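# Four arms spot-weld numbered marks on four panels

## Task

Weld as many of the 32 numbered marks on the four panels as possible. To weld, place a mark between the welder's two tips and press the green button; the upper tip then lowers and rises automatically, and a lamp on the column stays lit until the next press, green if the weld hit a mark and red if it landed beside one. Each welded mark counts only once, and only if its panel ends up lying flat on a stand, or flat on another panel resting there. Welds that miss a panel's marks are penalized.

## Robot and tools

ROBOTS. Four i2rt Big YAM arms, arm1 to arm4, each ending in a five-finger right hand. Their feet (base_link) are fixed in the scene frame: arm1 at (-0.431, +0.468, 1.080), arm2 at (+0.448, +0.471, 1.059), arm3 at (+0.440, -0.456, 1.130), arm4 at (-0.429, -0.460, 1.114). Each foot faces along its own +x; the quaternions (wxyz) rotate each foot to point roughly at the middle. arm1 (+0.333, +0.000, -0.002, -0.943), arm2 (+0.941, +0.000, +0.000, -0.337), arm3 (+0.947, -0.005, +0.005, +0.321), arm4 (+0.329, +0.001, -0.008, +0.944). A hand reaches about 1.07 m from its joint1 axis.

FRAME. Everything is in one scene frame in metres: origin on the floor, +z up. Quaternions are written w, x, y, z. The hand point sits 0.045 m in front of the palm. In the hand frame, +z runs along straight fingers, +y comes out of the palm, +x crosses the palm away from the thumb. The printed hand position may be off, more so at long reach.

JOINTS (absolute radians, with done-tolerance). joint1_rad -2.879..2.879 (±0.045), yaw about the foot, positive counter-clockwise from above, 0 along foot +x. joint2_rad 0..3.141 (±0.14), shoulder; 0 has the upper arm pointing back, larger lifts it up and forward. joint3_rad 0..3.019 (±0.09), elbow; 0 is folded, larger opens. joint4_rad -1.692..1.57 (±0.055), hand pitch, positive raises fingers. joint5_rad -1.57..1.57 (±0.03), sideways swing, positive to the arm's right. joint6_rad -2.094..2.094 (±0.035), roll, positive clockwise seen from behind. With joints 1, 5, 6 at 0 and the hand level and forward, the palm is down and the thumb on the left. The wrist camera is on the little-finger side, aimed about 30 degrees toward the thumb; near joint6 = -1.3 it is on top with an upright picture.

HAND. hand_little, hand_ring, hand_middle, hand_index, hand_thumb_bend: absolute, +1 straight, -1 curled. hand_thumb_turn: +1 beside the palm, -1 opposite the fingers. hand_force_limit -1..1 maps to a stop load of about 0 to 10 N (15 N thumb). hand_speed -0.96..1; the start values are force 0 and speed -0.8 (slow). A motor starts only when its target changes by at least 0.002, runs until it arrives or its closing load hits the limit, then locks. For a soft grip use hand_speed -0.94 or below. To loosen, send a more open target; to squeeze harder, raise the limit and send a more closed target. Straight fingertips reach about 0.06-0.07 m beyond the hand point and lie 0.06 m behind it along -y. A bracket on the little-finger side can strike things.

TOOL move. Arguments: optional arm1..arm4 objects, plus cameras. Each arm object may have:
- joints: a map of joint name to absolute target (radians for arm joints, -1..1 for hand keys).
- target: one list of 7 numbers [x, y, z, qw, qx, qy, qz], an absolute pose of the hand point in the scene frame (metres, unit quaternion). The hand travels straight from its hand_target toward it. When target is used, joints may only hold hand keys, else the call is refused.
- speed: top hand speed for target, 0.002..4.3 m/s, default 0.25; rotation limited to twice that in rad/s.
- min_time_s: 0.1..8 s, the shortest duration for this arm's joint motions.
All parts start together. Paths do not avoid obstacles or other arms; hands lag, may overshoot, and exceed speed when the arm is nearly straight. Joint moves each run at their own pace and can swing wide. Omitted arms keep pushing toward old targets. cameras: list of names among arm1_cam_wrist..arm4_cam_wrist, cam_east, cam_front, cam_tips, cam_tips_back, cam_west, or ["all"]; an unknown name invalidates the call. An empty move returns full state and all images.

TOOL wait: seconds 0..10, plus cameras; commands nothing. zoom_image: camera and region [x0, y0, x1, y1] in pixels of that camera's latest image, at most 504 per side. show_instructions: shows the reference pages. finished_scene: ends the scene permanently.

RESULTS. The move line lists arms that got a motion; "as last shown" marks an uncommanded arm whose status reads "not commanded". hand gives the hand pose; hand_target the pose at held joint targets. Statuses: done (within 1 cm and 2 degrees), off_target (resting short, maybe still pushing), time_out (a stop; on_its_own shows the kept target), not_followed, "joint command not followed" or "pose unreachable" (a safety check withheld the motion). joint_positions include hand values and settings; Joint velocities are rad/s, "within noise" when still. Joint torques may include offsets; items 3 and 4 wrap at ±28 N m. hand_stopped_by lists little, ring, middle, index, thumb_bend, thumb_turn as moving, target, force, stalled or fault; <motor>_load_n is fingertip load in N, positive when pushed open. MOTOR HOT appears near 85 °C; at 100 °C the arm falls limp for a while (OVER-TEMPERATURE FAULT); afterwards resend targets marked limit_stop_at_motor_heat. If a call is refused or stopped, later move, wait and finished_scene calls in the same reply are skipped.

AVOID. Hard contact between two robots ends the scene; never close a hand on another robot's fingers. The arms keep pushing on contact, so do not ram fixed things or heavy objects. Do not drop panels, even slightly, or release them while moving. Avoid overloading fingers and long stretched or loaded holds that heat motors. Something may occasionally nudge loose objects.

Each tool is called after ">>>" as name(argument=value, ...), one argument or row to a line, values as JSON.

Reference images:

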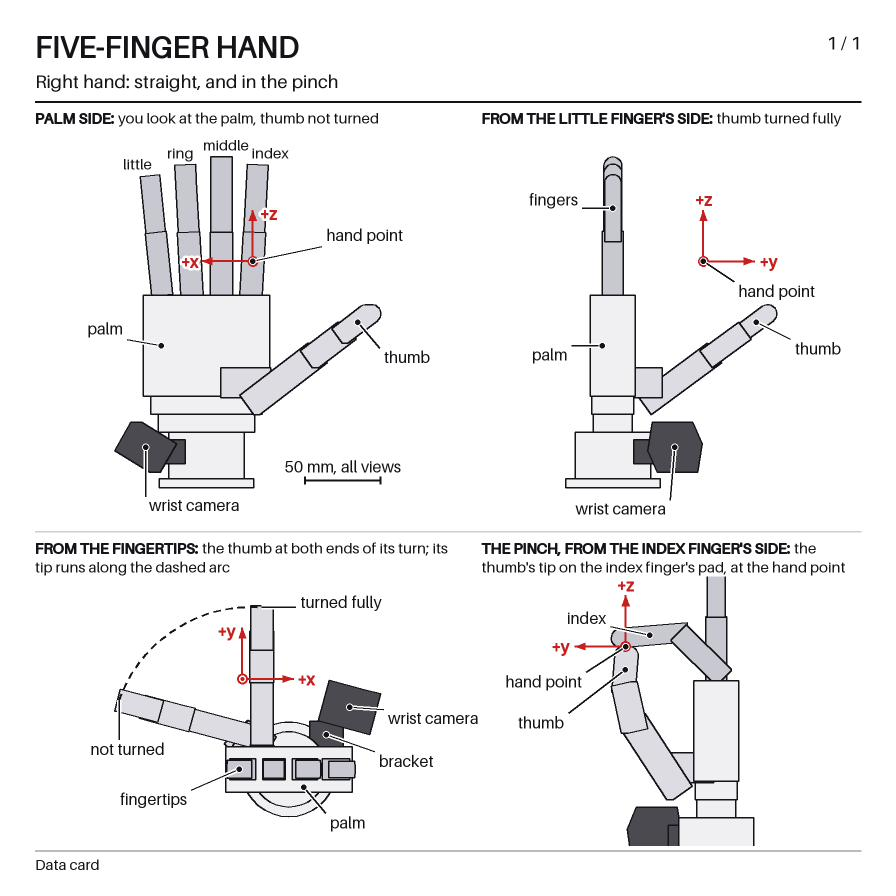

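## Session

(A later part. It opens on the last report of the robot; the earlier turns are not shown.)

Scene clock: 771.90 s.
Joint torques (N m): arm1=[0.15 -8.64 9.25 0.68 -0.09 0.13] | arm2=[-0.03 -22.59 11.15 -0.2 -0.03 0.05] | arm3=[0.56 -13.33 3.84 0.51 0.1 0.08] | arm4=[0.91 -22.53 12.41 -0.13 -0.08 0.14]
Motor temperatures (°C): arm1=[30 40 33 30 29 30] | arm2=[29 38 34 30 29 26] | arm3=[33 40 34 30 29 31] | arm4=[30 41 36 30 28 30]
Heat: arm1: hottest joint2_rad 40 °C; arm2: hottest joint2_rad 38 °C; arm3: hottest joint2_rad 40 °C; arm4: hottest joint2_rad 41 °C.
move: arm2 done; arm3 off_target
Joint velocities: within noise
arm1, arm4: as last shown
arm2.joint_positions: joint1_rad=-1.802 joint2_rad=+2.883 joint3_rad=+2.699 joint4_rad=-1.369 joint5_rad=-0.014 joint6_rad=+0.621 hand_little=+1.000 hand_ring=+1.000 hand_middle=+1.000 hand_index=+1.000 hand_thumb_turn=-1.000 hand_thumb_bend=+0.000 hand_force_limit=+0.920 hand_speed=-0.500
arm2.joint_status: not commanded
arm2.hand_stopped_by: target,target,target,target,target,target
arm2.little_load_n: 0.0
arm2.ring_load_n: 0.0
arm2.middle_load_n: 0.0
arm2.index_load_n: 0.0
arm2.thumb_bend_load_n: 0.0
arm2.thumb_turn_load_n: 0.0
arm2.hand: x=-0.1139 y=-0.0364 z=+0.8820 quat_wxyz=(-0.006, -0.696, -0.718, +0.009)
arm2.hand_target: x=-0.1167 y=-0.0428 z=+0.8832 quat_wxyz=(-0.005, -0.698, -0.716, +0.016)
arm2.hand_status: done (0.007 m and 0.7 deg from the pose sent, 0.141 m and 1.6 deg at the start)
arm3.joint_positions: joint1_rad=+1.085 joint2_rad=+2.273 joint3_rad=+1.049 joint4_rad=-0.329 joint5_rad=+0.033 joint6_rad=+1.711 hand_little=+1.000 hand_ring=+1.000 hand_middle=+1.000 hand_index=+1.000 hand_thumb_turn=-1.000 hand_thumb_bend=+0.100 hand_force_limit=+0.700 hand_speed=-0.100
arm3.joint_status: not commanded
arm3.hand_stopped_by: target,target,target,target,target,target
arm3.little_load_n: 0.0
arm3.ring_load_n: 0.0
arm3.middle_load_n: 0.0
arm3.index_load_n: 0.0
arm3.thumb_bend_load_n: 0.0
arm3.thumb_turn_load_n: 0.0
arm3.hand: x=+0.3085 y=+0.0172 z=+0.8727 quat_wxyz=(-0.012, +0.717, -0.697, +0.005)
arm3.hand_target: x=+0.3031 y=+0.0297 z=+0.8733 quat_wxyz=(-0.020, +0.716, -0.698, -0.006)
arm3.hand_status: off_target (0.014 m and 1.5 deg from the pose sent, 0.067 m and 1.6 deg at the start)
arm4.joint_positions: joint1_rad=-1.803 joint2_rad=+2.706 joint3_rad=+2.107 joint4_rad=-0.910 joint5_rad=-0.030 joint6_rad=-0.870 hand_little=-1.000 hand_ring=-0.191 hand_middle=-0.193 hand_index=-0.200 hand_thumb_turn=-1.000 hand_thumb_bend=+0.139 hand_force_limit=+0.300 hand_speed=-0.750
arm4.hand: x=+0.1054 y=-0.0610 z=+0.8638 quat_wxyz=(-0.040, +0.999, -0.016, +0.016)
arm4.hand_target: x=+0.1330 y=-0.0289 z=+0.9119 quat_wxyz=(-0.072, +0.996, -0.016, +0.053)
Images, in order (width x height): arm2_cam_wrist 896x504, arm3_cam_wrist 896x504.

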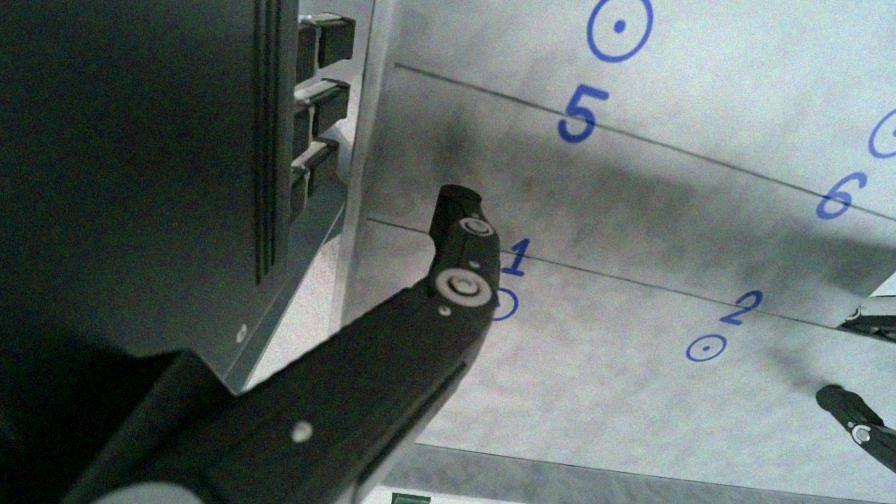

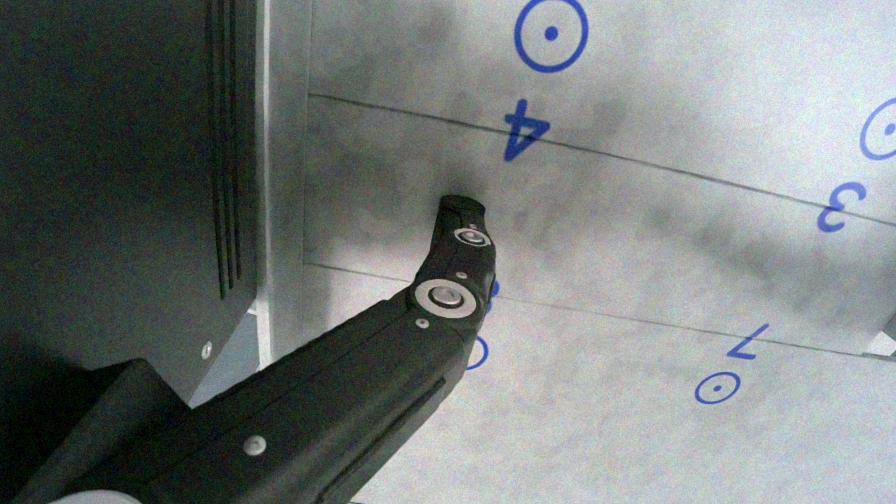

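>>> move(
  arm3={"target": [0.2935, 0.030, 0.873, -0.0204, 0.7164, -0.6978, -0.0056], "speed": 0.06, "joints": {"hand_thumb_bend": -0.5, "hand_speed": -0.3}},
  arm2={"target": [-0.095, -0.044, 0.873, 0.0052, 0.6978, 0.7164, -0.0148], "speed": 0.08, "joints": {"hand_thumb_bend": -0.5, "hand_speed": -0.3}},
  cameras=["arm2_cam_wrist", "arm3_cam_wrist"],
)

Scene clock: 773.47 s.
Joint torques (N m): arm1=[0.09 -8.76 9.26 0.69 -0.09 0.13] | arm2=[1.08 -25.41 6.56 0.31 -0.03 0.02] | arm3=[0.91 -13.63 4.07 0.4 0 0.1] | arm4=[0.85 -23.12 12.37 -0.32 -0.23 0.06]
Motor temperatures (°C): arm1=[30 40 33 30 29 30] | arm2=[29 38 34 30 29 26] | arm3=[33 40 34 30 29 31] | arm4=[30 41 36 30 28 30]
Heat: arm1: hottest joint2_rad 40 °C; arm2: hottest joint2_rad 38 °C; arm3: hottest joint2_rad 40 °C; arm4: hottest joint2_rad 41 °C.
move: arm2 off_target; arm3 off_target
Joint velocities: within noise
arm1, arm4: as last shown
arm2.joint_positions: joint1_rad=-1.797 joint2_rad=+2.822 joint3_rad=+2.521 joint4_rad=-1.255 joint5_rad=-0.014 joint6_rad=+0.643 hand_little=+1.000 hand_ring=+1.000 hand_middle=+1.000 hand_index=+1.000 hand_thumb_turn=-1.000 hand_thumb_bend=-0.500 hand_force_limit=+0.920 hand_speed=-0.300
arm2.joint_status: all done
arm2.hand_stopped_by: target,target,target,target,target,target
arm2.little_load_n: 0.0
arm2.ring_load_n: 0.0
arm2.middle_load_n: 0.0
arm2.index_load_n: 0.0
arm2.thumb_bend_load_n: 0.0
arm2.thumb_turn_load_n: 0.0
arm2.hand: x=-0.1010 y=-0.0317 z=+0.8622 quat_wxyz=(-0.006, -0.702, -0.712, +0.008)
arm2.hand_target: x=-0.0951 y=-0.0439 z=+0.8729 quat_wxyz=(-0.005, -0.698, -0.716, +0.015)
arm2.hand_status: off_target (0.017 m and 1.1 deg from the pose sent, 0.022 m and 0.7 deg at the start)
arm3.joint_positions: joint1_rad=+1.102 joint2_rad=+2.274 joint3_rad=+1.054 joint4_rad=-0.329 joint5_rad=+0.037 joint6_rad=+1.729 hand_little=+1.000 hand_ring=+1.000 hand_middle=+1.000 hand_index=+1.000 hand_thumb_turn=-1.000 hand_thumb_bend=-0.500 hand_force_limit=+0.700 hand_speed=-0.300
arm3.joint_status: all done
arm3.hand_stopped_by: target,target,target,target,target,target
arm3.little_load_n: 0.0
arm3.ring_load_n: 0.0
arm3.middle_load_n: 0.0
arm3.index_load_n: 0.0
arm3.thumb_bend_load_n: 0.0
arm3.thumb_turn_load_n: 0.0
arm3.hand: x=+0.3010 y=+0.0191 z=+0.8733 quat_wxyz=(-0.015, +0.716, -0.698, +0.003)
arm3.hand_target: x=+0.2936 y=+0.0297 z=+0.8732 quat_wxyz=(-0.020, +0.716, -0.698, -0.006)
arm3.hand_status: off_target (0.013 m and 1.2 deg from the pose sent, 0.020 m and 1.5 deg at the start)
arm4.joint_positions: joint1_rad=-1.803 joint2_rad=+2.714 joint3_rad=+2.107 joint4_rad=-0.905 joint5_rad=-0.026 joint6_rad=-0.862 hand_little=-1.000 hand_ring=-0.191 hand_middle=-0.193 hand_index=-0.200 hand_thumb_turn=-1.000 hand_thumb_bend=+0.139 hand_force_limit=+0.300 hand_speed=-0.750
arm4.little_load_n: -3.5
arm4.middle_load_n: 5.5
arm4.index_load_n: 9.5
arm4.hand: x=+0.1038 y=-0.0622 z=+0.8582 quat_wxyz=(-0.037, +0.999, -0.020, +0.016)
arm4.hand_target: x=+0.1329 y=-0.0290 z=+0.9119 quat_wxyz=(-0.071, +0.996, -0.016, +0.053)
Images, in order (width x height): arm2_cam_wrist 896x504, arm3_cam_wrist 896x504.

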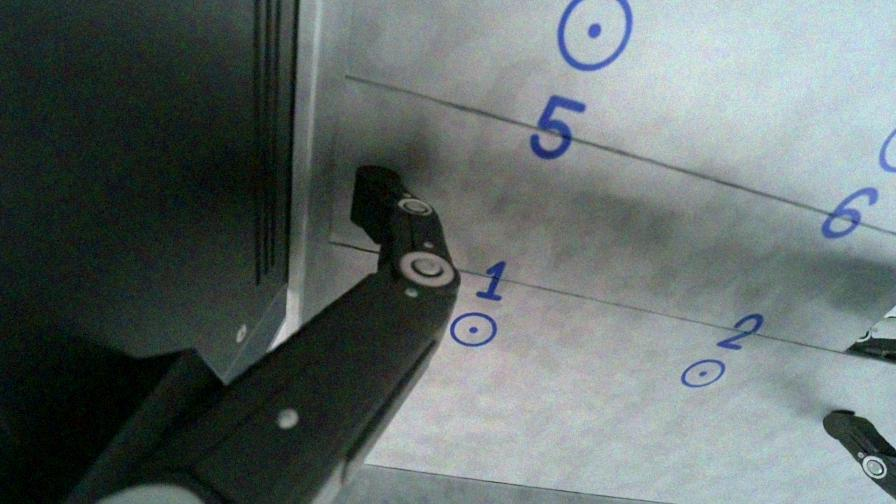

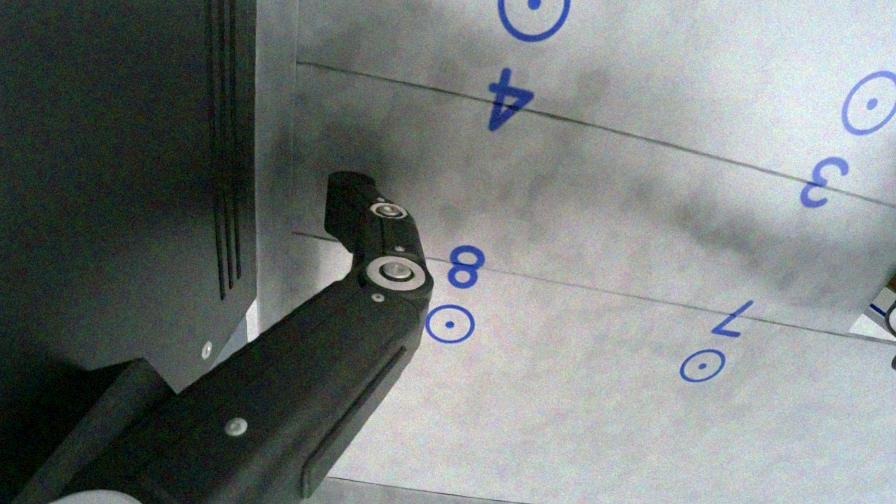

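>>> move(
  arm3={"target": [0.2935, 0.027, 0.879, -0.0204, 0.7164, -0.6978, -0.0056], "speed": 0.06, "joints": {"hand_thumb_bend": -0.98, "hand_force_limit": 0.75, "hand_speed": -0.68}},
  arm2={"target": [-0.0935, -0.044, 0.887, 0.0052, 0.6978, 0.7164, -0.0148], "speed": 0.08, "joints": {"hand_thumb_bend": -0.98, "hand_force_limit": 0.85, "hand_speed": -0.7}},
  cameras=["arm2_cam_wrist", "arm3_cam_wrist"],
)

Scene clock: 775.47 s.
Joint torques (N m): arm1=[0.09 -8.59 9.24 0.65 -0.09 0.13] | arm2=[1.38 -26.29 6.64 0.01 -0.16 -0.01] | arm3=[0.67 -14.21 2.82 0.08 -0.12 0.08] | arm4=[0.85 -23.12 12.07 -0.28 -0.16 0.01]
Motor temperatures (°C): arm1=[30 40 33 30 29 30] | arm2=[29 38 34 30 29 26] | arm3=[33 40 34 30 29 31] | arm4=[30 42 36 30 28 30]
Heat: arm1: hottest joint2_rad 40 °C; arm2: hottest joint2_rad 38 °C; arm3: hottest joint2_rad 40 °C; arm4: hottest joint2_rad 42 °C.
move: arm2 off_target; arm3 off_target
Joint velocities: within noise
arm1, arm4: as last shown
arm2.joint_positions: joint1_rad=-1.797 joint2_rad=+2.805 joint3_rad=+2.499 joint4_rad=-1.254 joint5_rad=-0.010 joint6_rad=+0.646 hand_little=+1.000 hand_ring=+1.000 hand_middle=+1.000 hand_index=+1.000 hand_thumb_turn=-1.000 hand_thumb_bend=-0.688 hand_force_limit=+0.850 hand_speed=-0.700
arm2.joint_status: hand_thumb_bend off_target (ended at -0.688, target -0.980); the others done
arm2.hand_stopped_by: target,target,target,target,force,target
arm2.little_load_n: 0.0
arm2.ring_load_n: 0.0
arm2.middle_load_n: 0.0
arm2.index_load_n: 0.0
arm2.thumb_bend_load_n: 15.0
arm2.thumb_turn_load_n: 1.5
arm2.hand: x=-0.0994 y=-0.0295 z=+0.8664 quat_wxyz=(-0.004, -0.704, -0.711, +0.005)
arm2.hand_target: x=-0.0935 y=-0.0438 z=+0.8866 quat_wxyz=(-0.005, -0.698, -0.716, +0.015)
arm2.hand_status: off_target (0.026 m and 1.4 deg from the pose sent, 0.029 m and 1.1 deg at the start)
arm3.joint_positions: joint1_rad=+1.102 joint2_rad=+2.274 joint3_rad=+1.054 joint4_rad=-0.329 joint5_rad=+0.041 joint6_rad=+1.722 hand_little=+1.000 hand_ring=+1.000 hand_middle=+1.000 hand_index=+1.000 hand_thumb_turn=-1.000 hand_thumb_bend=-0.886 hand_force_limit=+0.750 hand_speed=-0.680
arm3.joint_status: hand_thumb_bend off_target (ended at -0.886, target -0.980); the others done
arm3.hand_stopped_by: target,target,target,target,force,target
arm3.little_load_n: 0.0
arm3.ring_load_n: 0.0
arm3.middle_load_n: 0.0
arm3.index_load_n: 0.0
arm3.thumb_bend_load_n: 14.0
arm3.thumb_turn_load_n: 1.0
arm3.hand: x=+0.3016 y=+0.0188 z=+0.8731 quat_wxyz=(-0.017, +0.719, -0.695, +0.005)
arm3.hand_target: x=+0.2935 y=+0.0268 z=+0.8790 quat_wxyz=(-0.020, +0.716, -0.697, -0.006)
arm3.hand_status: off_target (0.013 m and 1.3 deg from the pose sent, 0.012 m and 1.2 deg at the start)
arm4.joint_positions: joint1_rad=-1.803 joint2_rad=+2.714 joint3_rad=+2.111 joint4_rad=-0.906 joint5_rad=-0.028 joint6_rad=-0.857 hand_little=-1.000 hand_ring=-0.191 hand_middle=-0.193 hand_index=-0.200 hand_thumb_turn=-1.000 hand_thumb_bend=+0.139 hand_force_limit=+0.300 hand_speed=-0.750
arm4.little_load_n: -4.0
arm4.ring_load_n: 11.5
arm4.middle_load_n: 6.5
arm4.index_load_n: 7.0
arm4.hand: x=+0.1046 y=-0.0608 z=+0.8593 quat_wxyz=(-0.039, +0.999, -0.022, +0.016)
arm4.hand_target: x=+0.1329 y=-0.0289 z=+0.9119 quat_wxyz=(-0.071, +0.996, -0.016, +0.053)
Images, in order (width x height): arm2_cam_wrist 896x504, arm3_cam_wrist 896x504.

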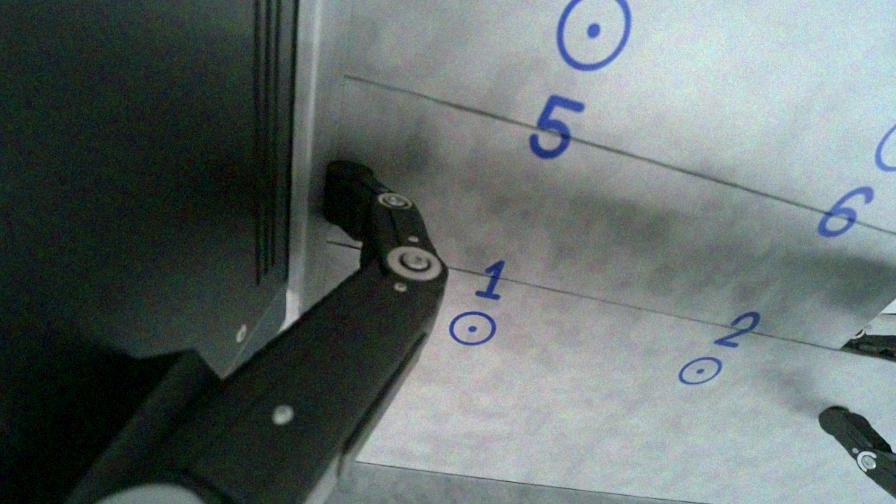

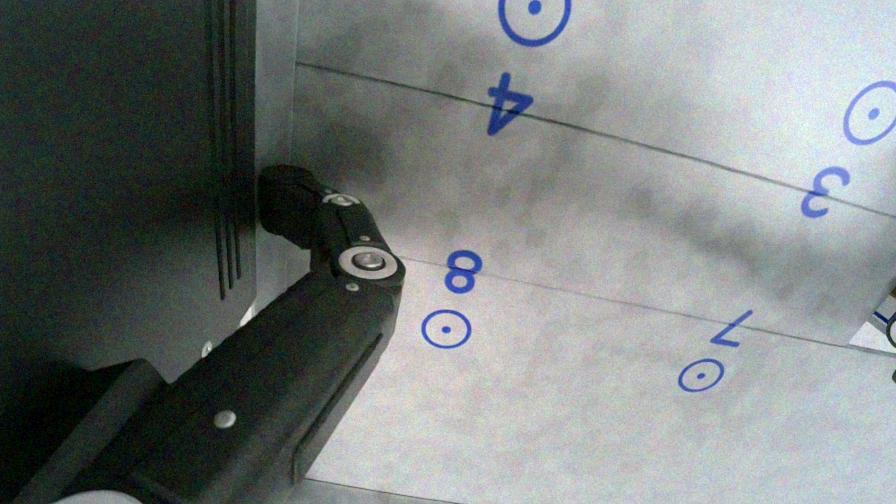

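>>> move(
  arm2={"target": [-0.086, -0.044, 0.896, 0.0052, 0.6978, 0.7164, -0.0148], "speed": 0.08, "joints": {"hand_thumb_bend": -0.45, "hand_speed": -0.4}},
  cameras=["arm2_cam_wrist"],
)

Scene clock: 776.57 s.
Joint torques (N m): arm1=[0.15 -8.64 9.24 0.66 -0.09 0.13] | arm2=[1.49 -25.88 6.83 0.1 -0.21 0.01] | arm3=[1.38 -14.92 2.93 0.17 -0.05 0.15] | arm4=[0.85 -23.18 11.78 -0.12 -0.1 -0.03]
Motor temperatures (°C): arm1=[30 40 33 30 29 30] | arm2=[29 39 34 30 29 26] | arm3=[33 40 34 30 29 31] | arm4=[30 42 37 30 28 30]
Heat: arm1: hottest joint2_rad 40 °C; arm2: hottest joint2_rad 39 °C; arm3: hottest joint2_rad 40 °C; arm4: hottest joint2_rad 42 °C.
move: arm2 off_target
Joint velocities: within noise
arm1.joint_positions: joint1_rad=+0.365 joint2_rad=+1.583 joint3_rad=+0.817 joint4_rad=-0.809 joint5_rad=+0.002 joint6_rad=+0.955 hand_little=+1.000 hand_ring=+1.000 hand_middle=+1.000 hand_index=+1.000 hand_thumb_turn=-1.000 hand_thumb_bend=-0.200 hand_force_limit=+0.750 hand_speed=-0.400
arm1.joint_status: not commanded
arm1.hand_stopped_by: target,target,target,target,target,target
arm1.little_load_n: 0.0
arm1.ring_load_n: 0.0
arm1.middle_load_n: 0.0
arm1.index_load_n: 0.0
arm1.thumb_bend_load_n: 0.0
arm1.thumb_turn_load_n: 0.0
arm1.hand: x=-0.5540 y=+0.1245 z=+1.0562 quat_wxyz=(+0.000, -0.675, -0.738, -0.001)
arm1.hand_target: x=-0.5627 y=+0.1081 z=+1.0595 quat_wxyz=(-0.004, -0.680, -0.733, +0.011)
arm1.hand_status: not commanded
arm2.joint_positions: joint1_rad=-1.794 joint2_rad=+2.759 joint3_rad=+2.431 joint4_rad=-1.235 joint5_rad=-0.008 joint6_rad=+0.651 hand_little=+1.000 hand_ring=+1.000 hand_middle=+1.000 hand_index=+1.000 hand_thumb_turn=-1.000 hand_thumb_bend=-0.450 hand_force_limit=+0.850 hand_speed=-0.400
arm2.joint_status: all done
arm2.hand_stopped_by: target,target,target,target,target,target
arm2.little_load_n: 0.0
arm2.ring_load_n: 0.0
arm2.middle_load_n: 0.0
arm2.index_load_n: 0.5
arm2.thumb_bend_load_n: 0.0
arm2.thumb_turn_load_n: 0.0
arm2.hand: x=-0.0931 y=-0.0273 z=+0.8758 quat_wxyz=(-0.004, -0.704, -0.710, +0.004)
arm2.hand_target: x=-0.0859 y=-0.0438 z=+0.8957 quat_wxyz=(-0.005, -0.698, -0.716, +0.015)
arm2.hand_status: off_target (0.027 m and 1.6 deg from the pose sent, 0.035 m and 1.4 deg at the start)
arm3, arm4: as last shown
arm3.joint_positions: joint1_rad=+1.103 joint2_rad=+2.274 joint3_rad=+1.054 joint4_rad=-0.329 joint5_rad=+0.039 joint6_rad=+1.724 hand_little=+1.000 hand_ring=+1.000 hand_middle=+1.000 hand_index=+1.000 hand_thumb_turn=-1.000 hand_thumb_bend=-0.886 hand_force_limit=+0.750 hand_speed=-0.680
arm3.thumb_bend_load_n: 13.5
arm3.hand: x=+0.3008 y=+0.0187 z=+0.8731 quat_wxyz=(-0.016, +0.718, -0.695, +0.004)
arm4.joint_positions: joint1_rad=-1.803 joint2_rad=+2.714 joint3_rad=+2.114 joint4_rad=-0.910 joint5_rad=-0.029 joint6_rad=-0.854 hand_little=-1.000 hand_ring=-0.191 hand_middle=-0.193 hand_index=-0.201 hand_thumb_turn=-1.000 hand_thumb_bend=+0.139 hand_force_limit=+0.300 hand_speed=-0.750
arm4.ring_load_n: 10.5
arm4.middle_load_n: 6.0
arm4.index_load_n: 8.5
arm4.thumb_bend_load_n: 7.5
arm4.thumb_turn_load_n: 0.5
arm4.hand: x=+0.1043 y=-0.0604 z=+0.8601 quat_wxyz=(-0.039, +0.999, -0.024, +0.015)
arm4.hand_target: x=+0.1330 y=-0.0289 z=+0.9119 quat_wxyz=(-0.072, +0.996, -0.016, +0.053)
Images, in order (width x height): arm2_cam_wrist 896x504.

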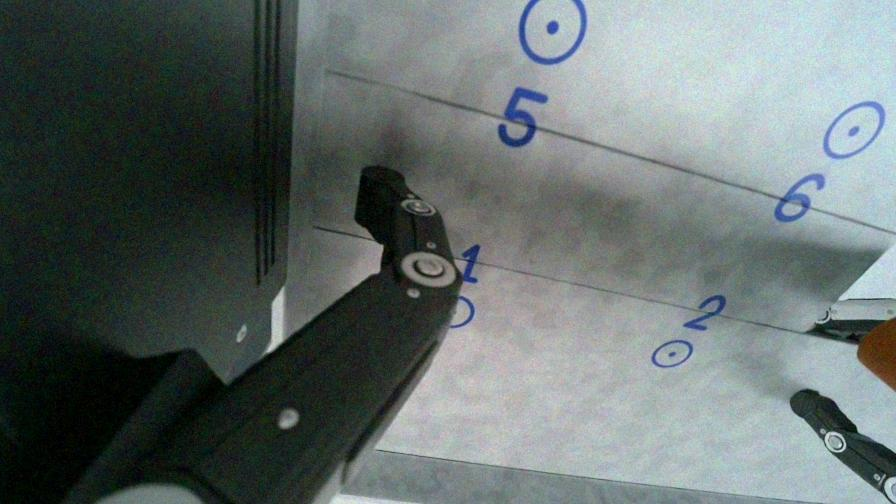

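>>> move(
  arm2={"target": [-0.0865, -0.044, 0.889, 0.0052, 0.6978, 0.7164, -0.0148], "speed": 0.08, "joints": {"hand_thumb_bend": -0.98, "hand_force_limit": 0.85, "hand_speed": -0.68}},
  cameras=["arm2_cam_wrist", "arm3_cam_wrist"],
)

Scene clock: 778.27 s.
Joint torques (N m): arm1=[0.15 -8.64 9.24 0.69 -0.09 0.13] | arm2=[1.61 -24.94 7.21 0.29 -0.22 -0.01] | arm3=[0.09 -14.86 2.97 0.14 -0.1 0.11] | arm4=[0.85 -23.18 11.77 -0.13 -0.11 -0.03]
Motor temperatures (°C): arm1=[30 40 33 30 29 30] | arm2=[29 39 34 30 29 26] | arm3=[33 39 34 30 29 31] | arm4=[30 42 37 30 28 30]
Heat: arm1: hottest joint2_rad 40 °C; arm2: hottest joint2_rad 39 °C; arm3: hottest joint2_rad 39 °C; arm4: hottest joint2_rad 42 °C.
move: arm2 off_target
Joint velocities: within noise
arm1, arm3, arm4: as last shown
arm2.joint_positions: joint1_rad=-1.794 joint2_rad=+2.759 joint3_rad=+2.431 joint4_rad=-1.235 joint5_rad=-0.008 joint6_rad=+0.652 hand_little=+1.000 hand_ring=+1.000 hand_middle=+1.000 hand_index=+1.000 hand_thumb_turn=-1.000 hand_thumb_bend=-0.849 hand_force_limit=+0.850 hand_speed=-0.680
arm2.joint_status: hand_thumb_bend off_target (ended at -0.849, target -0.980); the others done
arm2.hand_stopped_by: target,target,target,target,force,target
arm2.little_load_n: 0.0
arm2.ring_load_n: 0.5
arm2.middle_load_n: 0.0
arm2.index_load_n: 0.5
arm2.thumb_bend_load_n: 16.0
arm2.thumb_turn_load_n: 1.5
arm2.hand: x=-0.0931 y=-0.0273 z=+0.8758 quat_wxyz=(-0.004, -0.704, -0.710, +0.004)
arm2.hand_target: x=-0.0863 y=-0.0438 z=+0.8890 quat_wxyz=(-0.005, -0.698, -0.716, +0.015)
arm2.hand_status: off_target (0.022 m and 1.6 deg from the pose sent, 0.022 m and 1.6 deg at the start)
arm3.hand_target: x=+0.2936 y=+0.0268 z=+0.8790 quat_wxyz=(-0.020, +0.716, -0.697, -0.006)
arm4.thumb_bend_load_n: 8.0
arm4.thumb_turn_load_n: 0.0
Images, in order (width x height): arm2_cam_wrist 896x504, arm3_cam_wrist 896x504.

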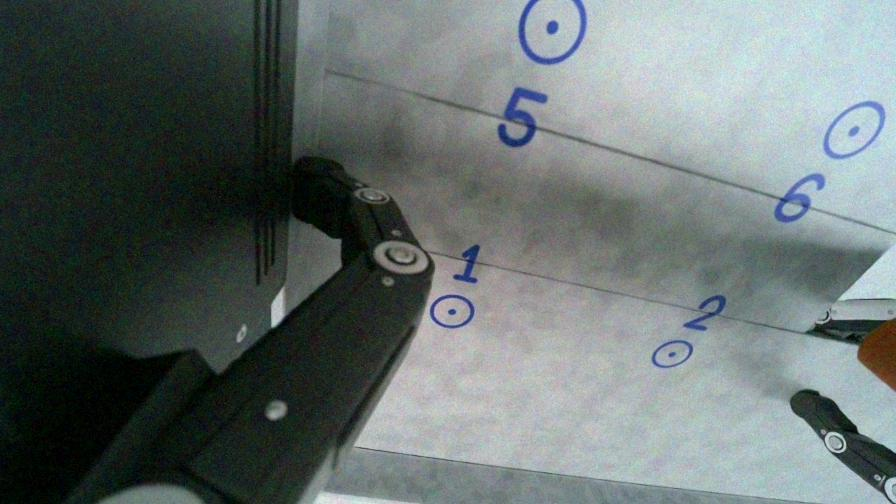

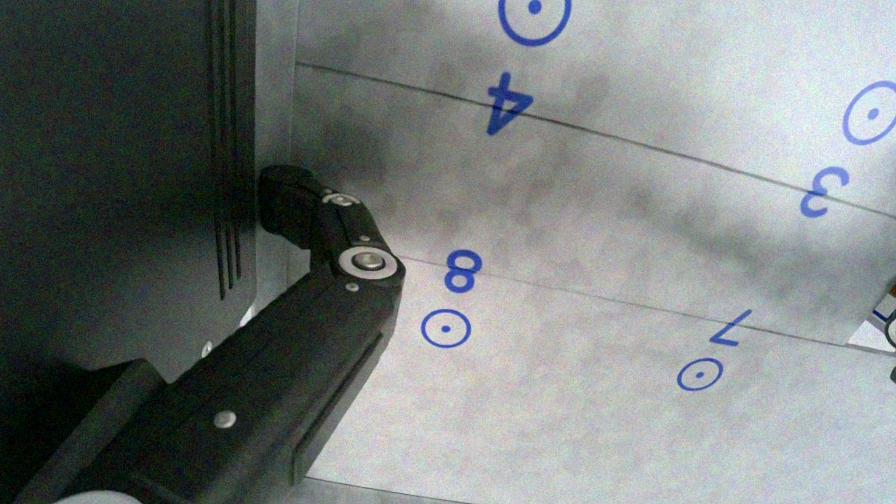

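>>> move(
  arm4={"joints": {"hand_ring": 1, "hand_middle": 1, "hand_index": 1, "hand_thumb_bend": 1, "hand_speed": -0.2}},
  arm2={"target": [-0.0865, -0.042, 0.905, 0.0052, 0.6978, 0.7164, -0.0148], "speed": 0.03},
  arm3={"target": [0.2935, 0.027, 0.884, -0.0204, 0.7164, -0.6978, -0.0056], "speed": 0.03},
)

>>> move(
  arm4={"target": [0.130, -0.038, 0.99, -0.0576, 0.9959, -0.0157, 0.045], "speed": 0.25},
  arm2={"target": [-0.0865, -0.036, 0.915, 0.0052, 0.6978, 0.7164, -0.0148], "speed": 0.06},
  arm3={"target": [0.2935, 0.030, 0.888, -0.0204, 0.7164, -0.6978, -0.0056], "speed": 0.05},
  cameras=["arm1_cam_wrist", "arm2_cam_wrist", "arm3_cam_wrist", "cam_front"],
)

Scene clock: 779.77 s.
Joint torques (N m): arm1=[0.21 -8.64 9.24 0.66 -0.09 0.12] | arm2=[1.38 -27.22 6.95 -0.27 -0.39 -0.08] | arm3=[0.67 -15.03 2.65 -0.49 -0.36 0.11] | arm4=[0.91 -21.54 11.41 0.01 -0.07 -0.03]
Motor temperatures (°C): arm1=[30 40 33 30 29 30] | arm2=[29 40 34 30 29 26] | arm3=[33 39 34 30 29 31] | arm4=[30 42 37 30 28 30]
Heat: arm1: hottest joint2_rad 40 °C; arm2: hottest joint2_rad 40 °C; arm3: hottest joint2_rad 39 °C; arm4: hottest joint2_rad 42 °C.
move: arm2 off_target; arm3 off_target; arm4 done
Joint velocities: within noise
arm1: as last shown
arm1.middle_load_n: 0.5
arm1.thumb_bend_load_n: -0.5
arm2.joint_positions: joint1_rad=-1.794 joint2_rad=+2.759 joint3_rad=+2.417 joint4_rad=-1.230 joint5_rad=-0.003 joint6_rad=+0.658 hand_little=+1.000 hand_ring=+1.000 hand_middle=+1.000 hand_index=+1.000 hand_thumb_turn=-1.000 hand_thumb_bend=-0.849 hand_force_limit=+0.850 hand_speed=-0.680
arm2.joint_status: not commanded
arm2.hand_stopped_by: target,target,target,target,force,target
arm2.little_load_n: 0.0
arm2.ring_load_n: 0.5
arm2.middle_load_n: 0.5
arm2.index_load_n: 0.5
arm2.thumb_bend_load_n: 15.0
arm2.thumb_turn_load_n: 1.0
arm2.hand: x=-0.0906 y=-0.0244 z=+0.8709 quat_wxyz=(-0.002, -0.707, -0.708, -0.001)
arm2.hand_target: x=-0.0865 y=-0.0419 z=+0.9042 quat_wxyz=(-0.005, -0.698, -0.716, +0.015)
arm2.hand_status: off_target (0.039 m and 2.3 deg from the pose sent, 0.033 m and 1.6 deg at the start)
arm3.joint_positions: joint1_rad=+1.103 joint2_rad=+2.274 joint3_rad=+1.054 joint4_rad=-0.329 joint5_rad=+0.047 joint6_rad=+1.730 hand_little=+1.000 hand_ring=+1.000 hand_middle=+1.000 hand_index=+1.000 hand_thumb_turn=-1.000 hand_thumb_bend=-0.886 hand_force_limit=+0.750 hand_speed=-0.680
arm3.joint_status: not commanded
arm3.hand_stopped_by: target,target,target,target,force,target
arm3.little_load_n: 0.0
arm3.ring_load_n: 0.0
arm3.middle_load_n: 0.0
arm3.index_load_n: -0.5
arm3.thumb_bend_load_n: 13.5
arm3.thumb_turn_load_n: 1.0
arm3.hand: x=+0.3025 y=+0.0194 z=+0.8728 quat_wxyz=(-0.019, +0.716, -0.698, +0.006)
arm3.hand_target: x=+0.2936 y=+0.0268 z=+0.8838 quat_wxyz=(-0.020, +0.716, -0.698, -0.006)
arm3.hand_status: off_target (0.016 m and 1.4 deg from the pose sent, 0.015 m and 1.3 deg at the start)
arm4.joint_positions: joint1_rad=-1.803 joint2_rad=+2.689 joint3_rad=+2.120 joint4_rad=-0.913 joint5_rad=-0.031 joint6_rad=-0.854 hand_little=-1.000 hand_ring=+1.000 hand_middle=+1.000 hand_index=+1.000 hand_thumb_turn=-1.000 hand_thumb_bend=+1.000 hand_force_limit=+0.300 hand_speed=-0.200
arm4.joint_status: all done
arm4.hand_stopped_by: target,target,target,target,target,target
arm4.little_load_n: 0.0
arm4.ring_load_n: 0.0
arm4.middle_load_n: 0.0
arm4.index_load_n: 0.0
arm4.thumb_bend_load_n: 0.0
arm4.thumb_turn_load_n: 0.0
arm4.hand: x=+0.1136 y=-0.0531 z=+0.8784 quat_wxyz=(-0.049, +0.998, -0.024, +0.026)
arm4.hand_target: x=+0.1329 y=-0.0290 z=+0.9118 quat_wxyz=(-0.071, +0.996, -0.016, +0.053)
arm4.hand_status: not commanded
pictures: none

Scene clock: 780.90 s.
Joint torques (N m): arm1=[0.26 -8.64 9.22 0.7 -0.09 0.13] | arm2=[0.97 -26.7 6.82 -0.39 -0.45 -0.17] | arm3=[0.15 -15.62 3 -0.54 -0.41 0.02] | arm4=[0.67 -19.6 10.76 -0.1 0.05 -0.07]
Motor temperatures (°C): arm1=[30 40 33 30 29 30] | arm2=[29 40 34 30 29 26] | arm3=[33 39 34 30 29 31] | arm4=[30 42 37 30 28 30]
Heat: arm1: hottest joint2_rad 40 °C; arm2: hottest joint2_rad 40 °C; arm3: hottest joint2_rad 39 °C; arm4: hottest joint2_rad 42 °C.
move: arm2 off_target; arm3 off_target; arm4 off_target
Joint velocities: within noise
arm1: as last shown
arm1.middle_load_n: 0.0
arm1.thumb_bend_load_n: 0.0
arm2.joint_positions: joint1_rad=-1.794 joint2_rad=+2.729 joint3_rad=+2.383 joint4_rad=-1.225 joint5_rad=-0.001 joint6_rad=+0.661 hand_little=+1.000 hand_ring=+1.000 hand_middle=+1.000 hand_index=+1.000 hand_thumb_turn=-1.000 hand_thumb_bend=-0.849 hand_force_limit=+0.850 hand_speed=-0.680
arm2.joint_status: not commanded
arm2.hand_stopped_by: target,target,target,target,force,target
arm2.little_load_n: 0.0
arm2.ring_load_n: 0.0
arm2.middle_load_n: 0.5
arm2.index_load_n: 0.5
arm2.thumb_bend_load_n: 18.0
arm2.thumb_turn_load_n: 2.0
arm2.hand: x=-0.0888 y=-0.0226 z=+0.8807 quat_wxyz=(-0.001, -0.708, -0.707, +0.000)
arm2.hand_target: x=-0.0865 y=-0.0359 z=+0.9140 quat_wxyz=(-0.005, -0.698, -0.716, +0.015)
arm2.hand_status: off_target (0.037 m and 2.4 deg from the pose sent, 0.046 m and 2.3 deg at the start)
arm3.joint_positions: joint1_rad=+1.100 joint2_rad=+2.274 joint3_rad=+1.054 joint4_rad=-0.334 joint5_rad=+0.048 joint6_rad=+1.732 hand_little=+1.000 hand_ring=+1.000 hand_middle=+1.000 hand_index=+1.000 hand_thumb_turn=-1.000 hand_thumb_bend=-0.886 hand_force_limit=+0.750 hand_speed=-0.680
arm3.joint_status: not commanded
arm3.hand_stopped_by: target,target,target,target,force,target
arm3.little_load_n: 0.0
arm3.ring_load_n: 0.0
arm3.middle_load_n: 0.0
arm3.index_load_n: 0.0
arm3.thumb_bend_load_n: 14.0
arm3.thumb_turn_load_n: 1.0
arm3.hand: x=+0.3045 y=+0.0186 z=+0.8725 quat_wxyz=(-0.018, +0.714, -0.700, +0.009)
arm3.hand_target: x=+0.2935 y=+0.0296 z=+0.8877 quat_wxyz=(-0.020, +0.716, -0.698, -0.006)
arm3.hand_status: off_target (0.022 m and 1.7 deg from the pose sent, 0.021 m and 1.4 deg at the start)
arm4.joint_positions: joint1_rad=-1.803 joint2_rad=+2.542 joint3_rad=+2.120 joint4_rad=-1.040 joint5_rad=-0.022 joint6_rad=-0.854 hand_little=-1.000 hand_ring=+1.000 hand_middle=+1.000 hand_index=+1.000 hand_thumb_turn=-1.000 hand_thumb_bend=+1.000 hand_force_limit=+0.300 hand_speed=-0.200
arm4.joint_status: not commanded
arm4.hand_stopped_by: target,target,target,target,target,target
arm4.little_load_n: 0.0
arm4.ring_load_n: 0.0
arm4.middle_load_n: 0.0
arm4.index_load_n: 0.0
arm4.thumb_bend_load_n: 0.0
arm4.thumb_turn_load_n: 0.0
arm4.hand: x=+0.1242 y=-0.0482 z=+0.9804 quat_wxyz=(-0.052, +0.998, -0.024, +0.036)
arm4.hand_target: x=+0.1298 y=-0.0382 z=+0.9901 quat_wxyz=(-0.058, +0.997, -0.016, +0.045)
arm4.hand_status: off_target (0.015 m and 1.6 deg from the pose sent, 0.114 m and 2.6 deg at the start)
Images, in order (width x height): arm1_cam_wrist 896x504, arm2_cam_wrist 896x504, arm3_cam_wrist 896x504, cam_front 896x504.

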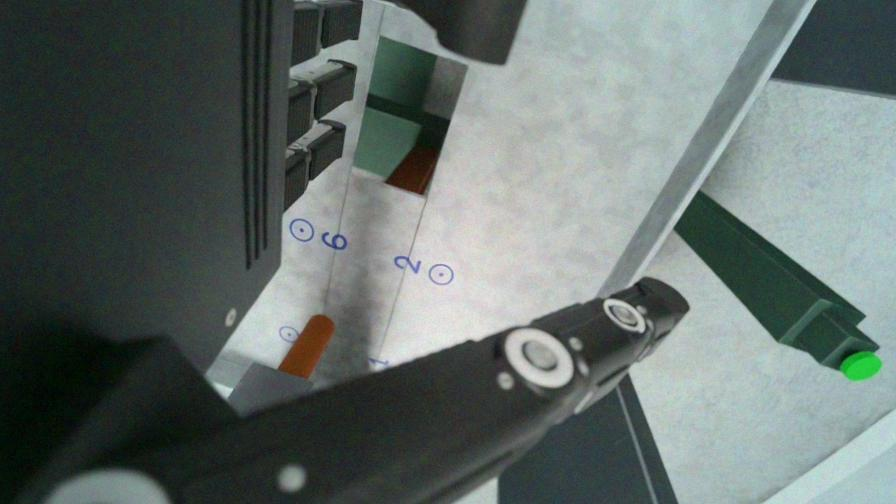

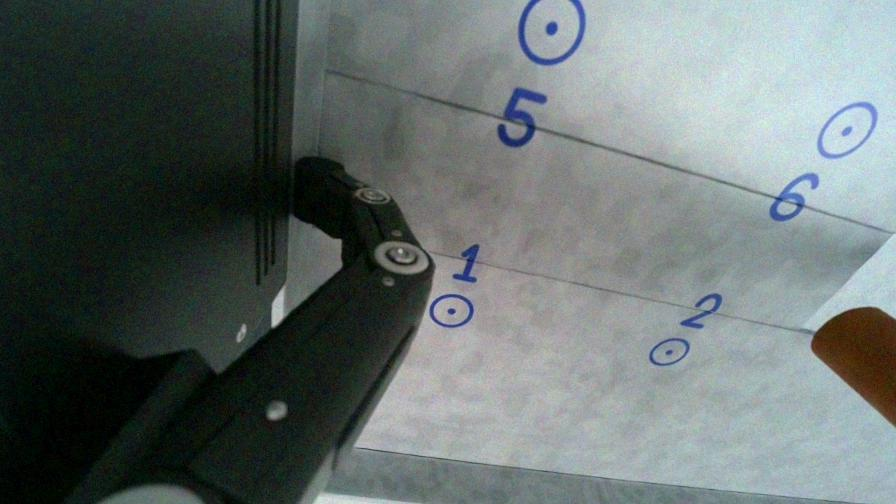

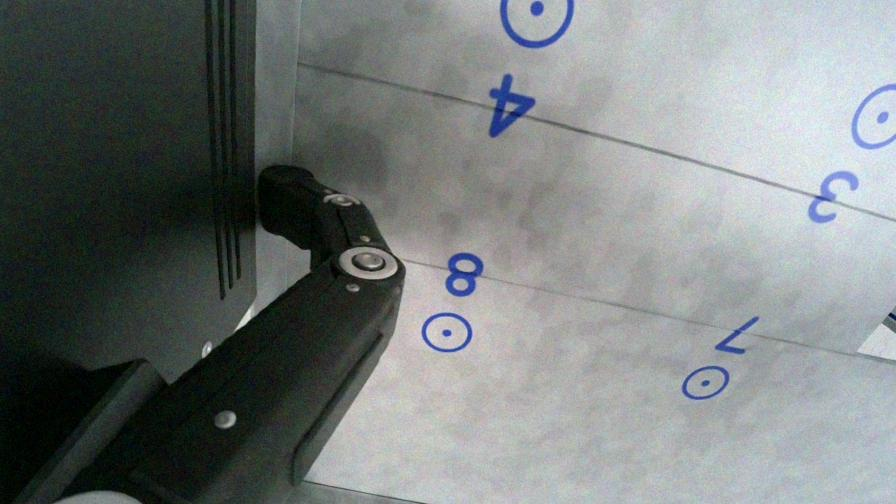

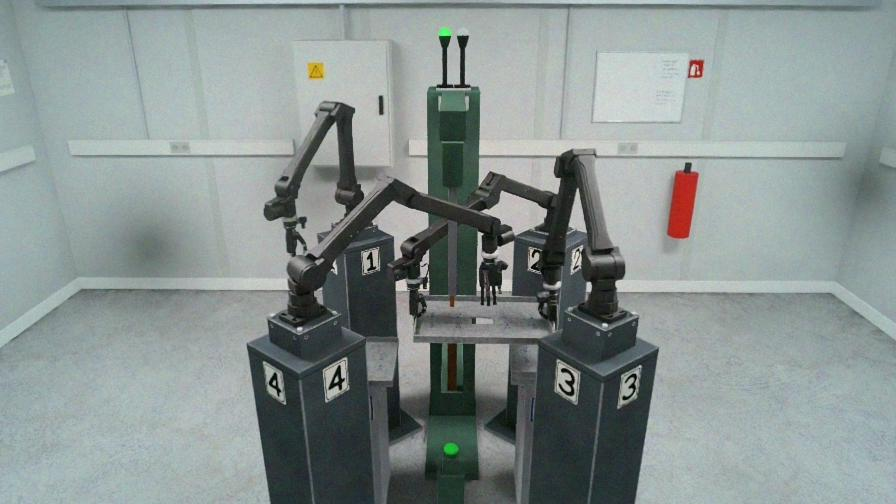

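>>> move(
  arm2={"target": [-0.060, 0.0884, 0.905, 0.005, 0.7071, 0.7071, -0.0149], "speed": 0.11},
  arm3={"target": [0.330, 0.146, 0.890, -0.0205, 0.7071, -0.7071, -0.0053], "speed": 0.13},
  arm4={"target": [-0.04, -0.26, 1.0, -0.0576, 0.9999, -0.0157, 0.0371], "speed": 0.25},
  arm1={"target": [-0.692, -0.024, 0.80, 0, 0.6947, 0.7193, 0], "speed": 0.3, "joints": {"hand_thumb_bend": -0.1, "hand_speed": -0.2}},
  cameras=["arm4_cam_wrist", "arm2_cam_wrist", "arm3_cam_wrist", "cam_front", "cam_west"],
)

Scene clock: 783.47 s.
Joint torques (N m): arm1=[-0.38 -18.84 6.65 0.14 0.03 -0.2] | arm2=[0.15 -24.29 5.93 -0.06 -0.49 -0.28] | arm3=[1.08 -16.62 6.34 -0.61 -0.23 -0.07] | arm4=[-0.79 -12.81 5.86 0.38 -0.14 -0.14]
Motor temperatures (°C): arm1=[30 40 33 30 29 30] | arm2=[29 40 34 30 29 26] | arm3=[33 39 34 30 29 31] | arm4=[30 42 37 30 28 30]
Heat: arm1: hottest joint2_rad 40 °C; arm2: hottest joint2_rad 40 °C; arm3: hottest joint2_rad 39 °C; arm4: hottest joint2_rad 42 °C.
move: arm1 done; arm2 off_target; arm3 off_target; arm4 off_target
Joint velocities: within noise
arm1.joint_positions: joint1_rad=+0.291 joint2_rad=+2.464 joint3_rad=+1.440 joint4_rad=-0.553 joint5_rad=+0.001 joint6_rad=+0.944 hand_little=+1.000 hand_ring=+1.000 hand_middle=+1.000 hand_index=+1.000 hand_thumb_turn=-1.000 hand_thumb_bend=-0.100 hand_force_limit=+0.750 hand_speed=-0.200
arm1.joint_status: all done
arm1.hand_stopped_by: target,target,target,target,target,target
arm1.little_load_n: 0.0
arm1.ring_load_n: 0.5
arm1.middle_load_n: 0.0
arm1.index_load_n: 0.0
arm1.thumb_bend_load_n: -0.5
arm1.thumb_turn_load_n: 0.0
arm1.hand: x=-0.6844 y=-0.0207 z=+0.8019 quat_wxyz=(+0.000, -0.698, -0.716, -0.003)
arm1.hand_target: x=-0.6919 y=-0.0237 z=+0.8000 quat_wxyz=(+0.000, -0.695, -0.719, +0.000)
arm1.hand_status: done (0.008 m and 0.6 deg from the pose sent, 0.327 m and 3.2 deg at the start)
arm2.joint_positions: joint1_rad=-1.909 joint2_rad=+2.455 joint3_rad=+1.798 joint4_rad=-0.926 joint5_rad=-0.003 joint6_rad=+0.575 hand_little=+1.000 hand_ring=+1.000 hand_middle=+1.000 hand_index=+1.000 hand_thumb_turn=-1.000 hand_thumb_bend=-0.849 hand_force_limit=+0.850 hand_speed=-0.680
arm2.joint_status: not commanded
arm2.hand_stopped_by: target,target,target,target,force,target
arm2.little_load_n: 0.0
arm2.ring_load_n: 0.0
arm2.middle_load_n: 0.0
arm2.index_load_n: 0.5
arm2.thumb_bend_load_n: 16.5
arm2.thumb_turn_load_n: 1.5
arm2.hand: x=-0.0545 y=+0.0981 z=+0.8752 quat_wxyz=(-0.003, -0.718, -0.696, -0.006)
arm2.hand_target: x=-0.0599 y=+0.0886 z=+0.9042 quat_wxyz=(-0.005, -0.707, -0.707, +0.015)
arm2.hand_status: off_target (0.032 m and 3.0 deg from the pose sent, 0.117 m and 1.8 deg at the start)
arm3.joint_positions: joint1_rad=+1.005 joint2_rad=+2.374 joint3_rad=+1.392 joint4_rad=-0.565 joint5_rad=+0.041 joint6_rad=+1.665 hand_little=+1.000 hand_ring=+1.000 hand_middle=+1.000 hand_index=+1.000 hand_thumb_turn=-1.000 hand_thumb_bend=-0.886 hand_force_limit=+0.750 hand_speed=-0.680
arm3.joint_status: not commanded
arm3.hand_stopped_by: target,target,target,target,force,target
arm3.little_load_n: 0.0
arm3.ring_load_n: 0.0
arm3.middle_load_n: 0.0
arm3.index_load_n: 0.0
arm3.thumb_bend_load_n: 13.5
arm3.thumb_turn_load_n: 1.0
arm3.hand: x=+0.3381 y=+0.1303 z=+0.8814 quat_wxyz=(-0.017, +0.704, -0.710, +0.006)
arm3.hand_target: x=+0.3301 y=+0.1456 z=+0.8903 quat_wxyz=(-0.021, +0.707, -0.707, -0.005)
arm3.hand_status: off_target (0.020 m and 1.5 deg from the pose sent, 0.131 m and 2.0 deg at the start)
arm4.joint_positions: joint1_rad=-1.934 joint2_rad=+1.978 joint3_rad=+1.047 joint4_rad=-0.564 joint5_rad=-0.045 joint6_rad=-0.993 hand_little=-1.000 hand_ring=+1.000 hand_middle=+1.000 hand_index=+1.000 hand_thumb_turn=-1.000 hand_thumb_bend=+1.000 hand_force_limit=+0.300 hand_speed=-0.200
arm4.joint_status: not commanded
arm4.hand_stopped_by: target,target,target,target,target,target
arm4.little_load_n: 0.0
arm4.ring_load_n: 0.5
arm4.middle_load_n: 0.0
arm4.index_load_n: 0.0
arm4.thumb_bend_load_n: 0.0
arm4.thumb_turn_load_n: 0.0
arm4.hand: x=-0.0516 y=-0.2628 z=+0.9904 quat_wxyz=(-0.047, +0.998, -0.019, +0.022)
arm4.hand_target: x=-0.0403 y=-0.2601 z=+1.0000 quat_wxyz=(-0.057, +0.998, -0.016, +0.037)
arm4.hand_status: off_target (0.015 m and 2.1 deg from the pose sent, 0.269 m and 1.2 deg at the start)
pictures: arm2_cam_wrist, arm3_cam_wrist, arm4_cam_wrist, cam_front, cam_west
Images, in order (width x height): arm2_cam_wrist 896x504, arm3_cam_wrist 896x504, arm4_cam_wrist 896x504, cam_front 896x504, cam_west 896x504.

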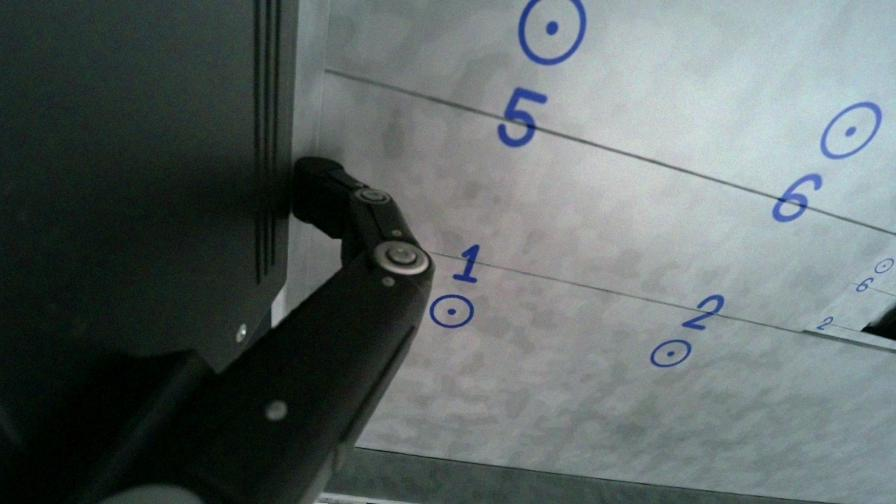

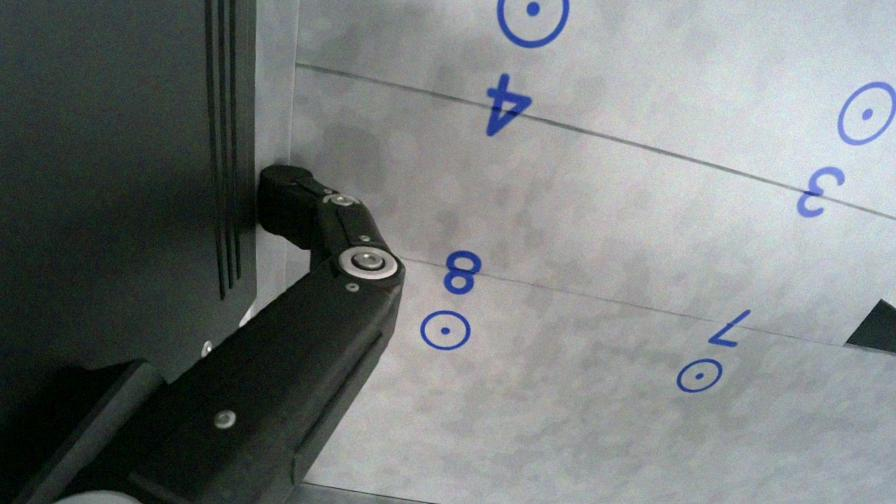

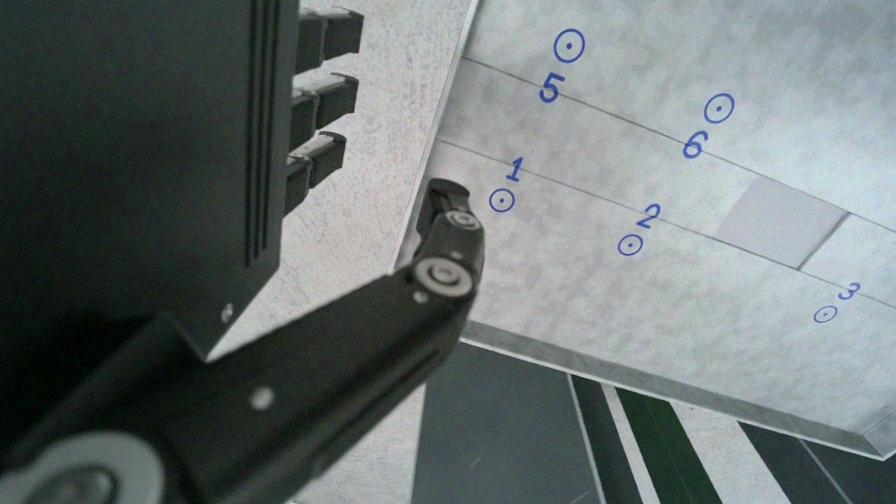

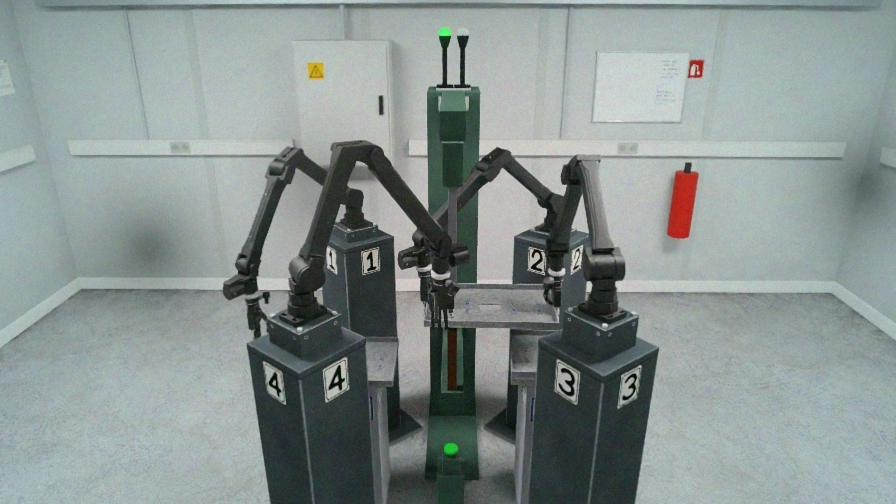

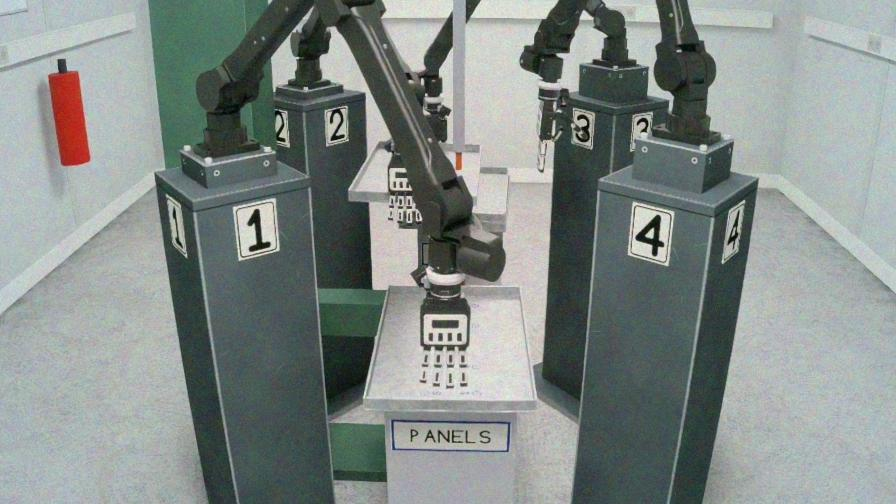

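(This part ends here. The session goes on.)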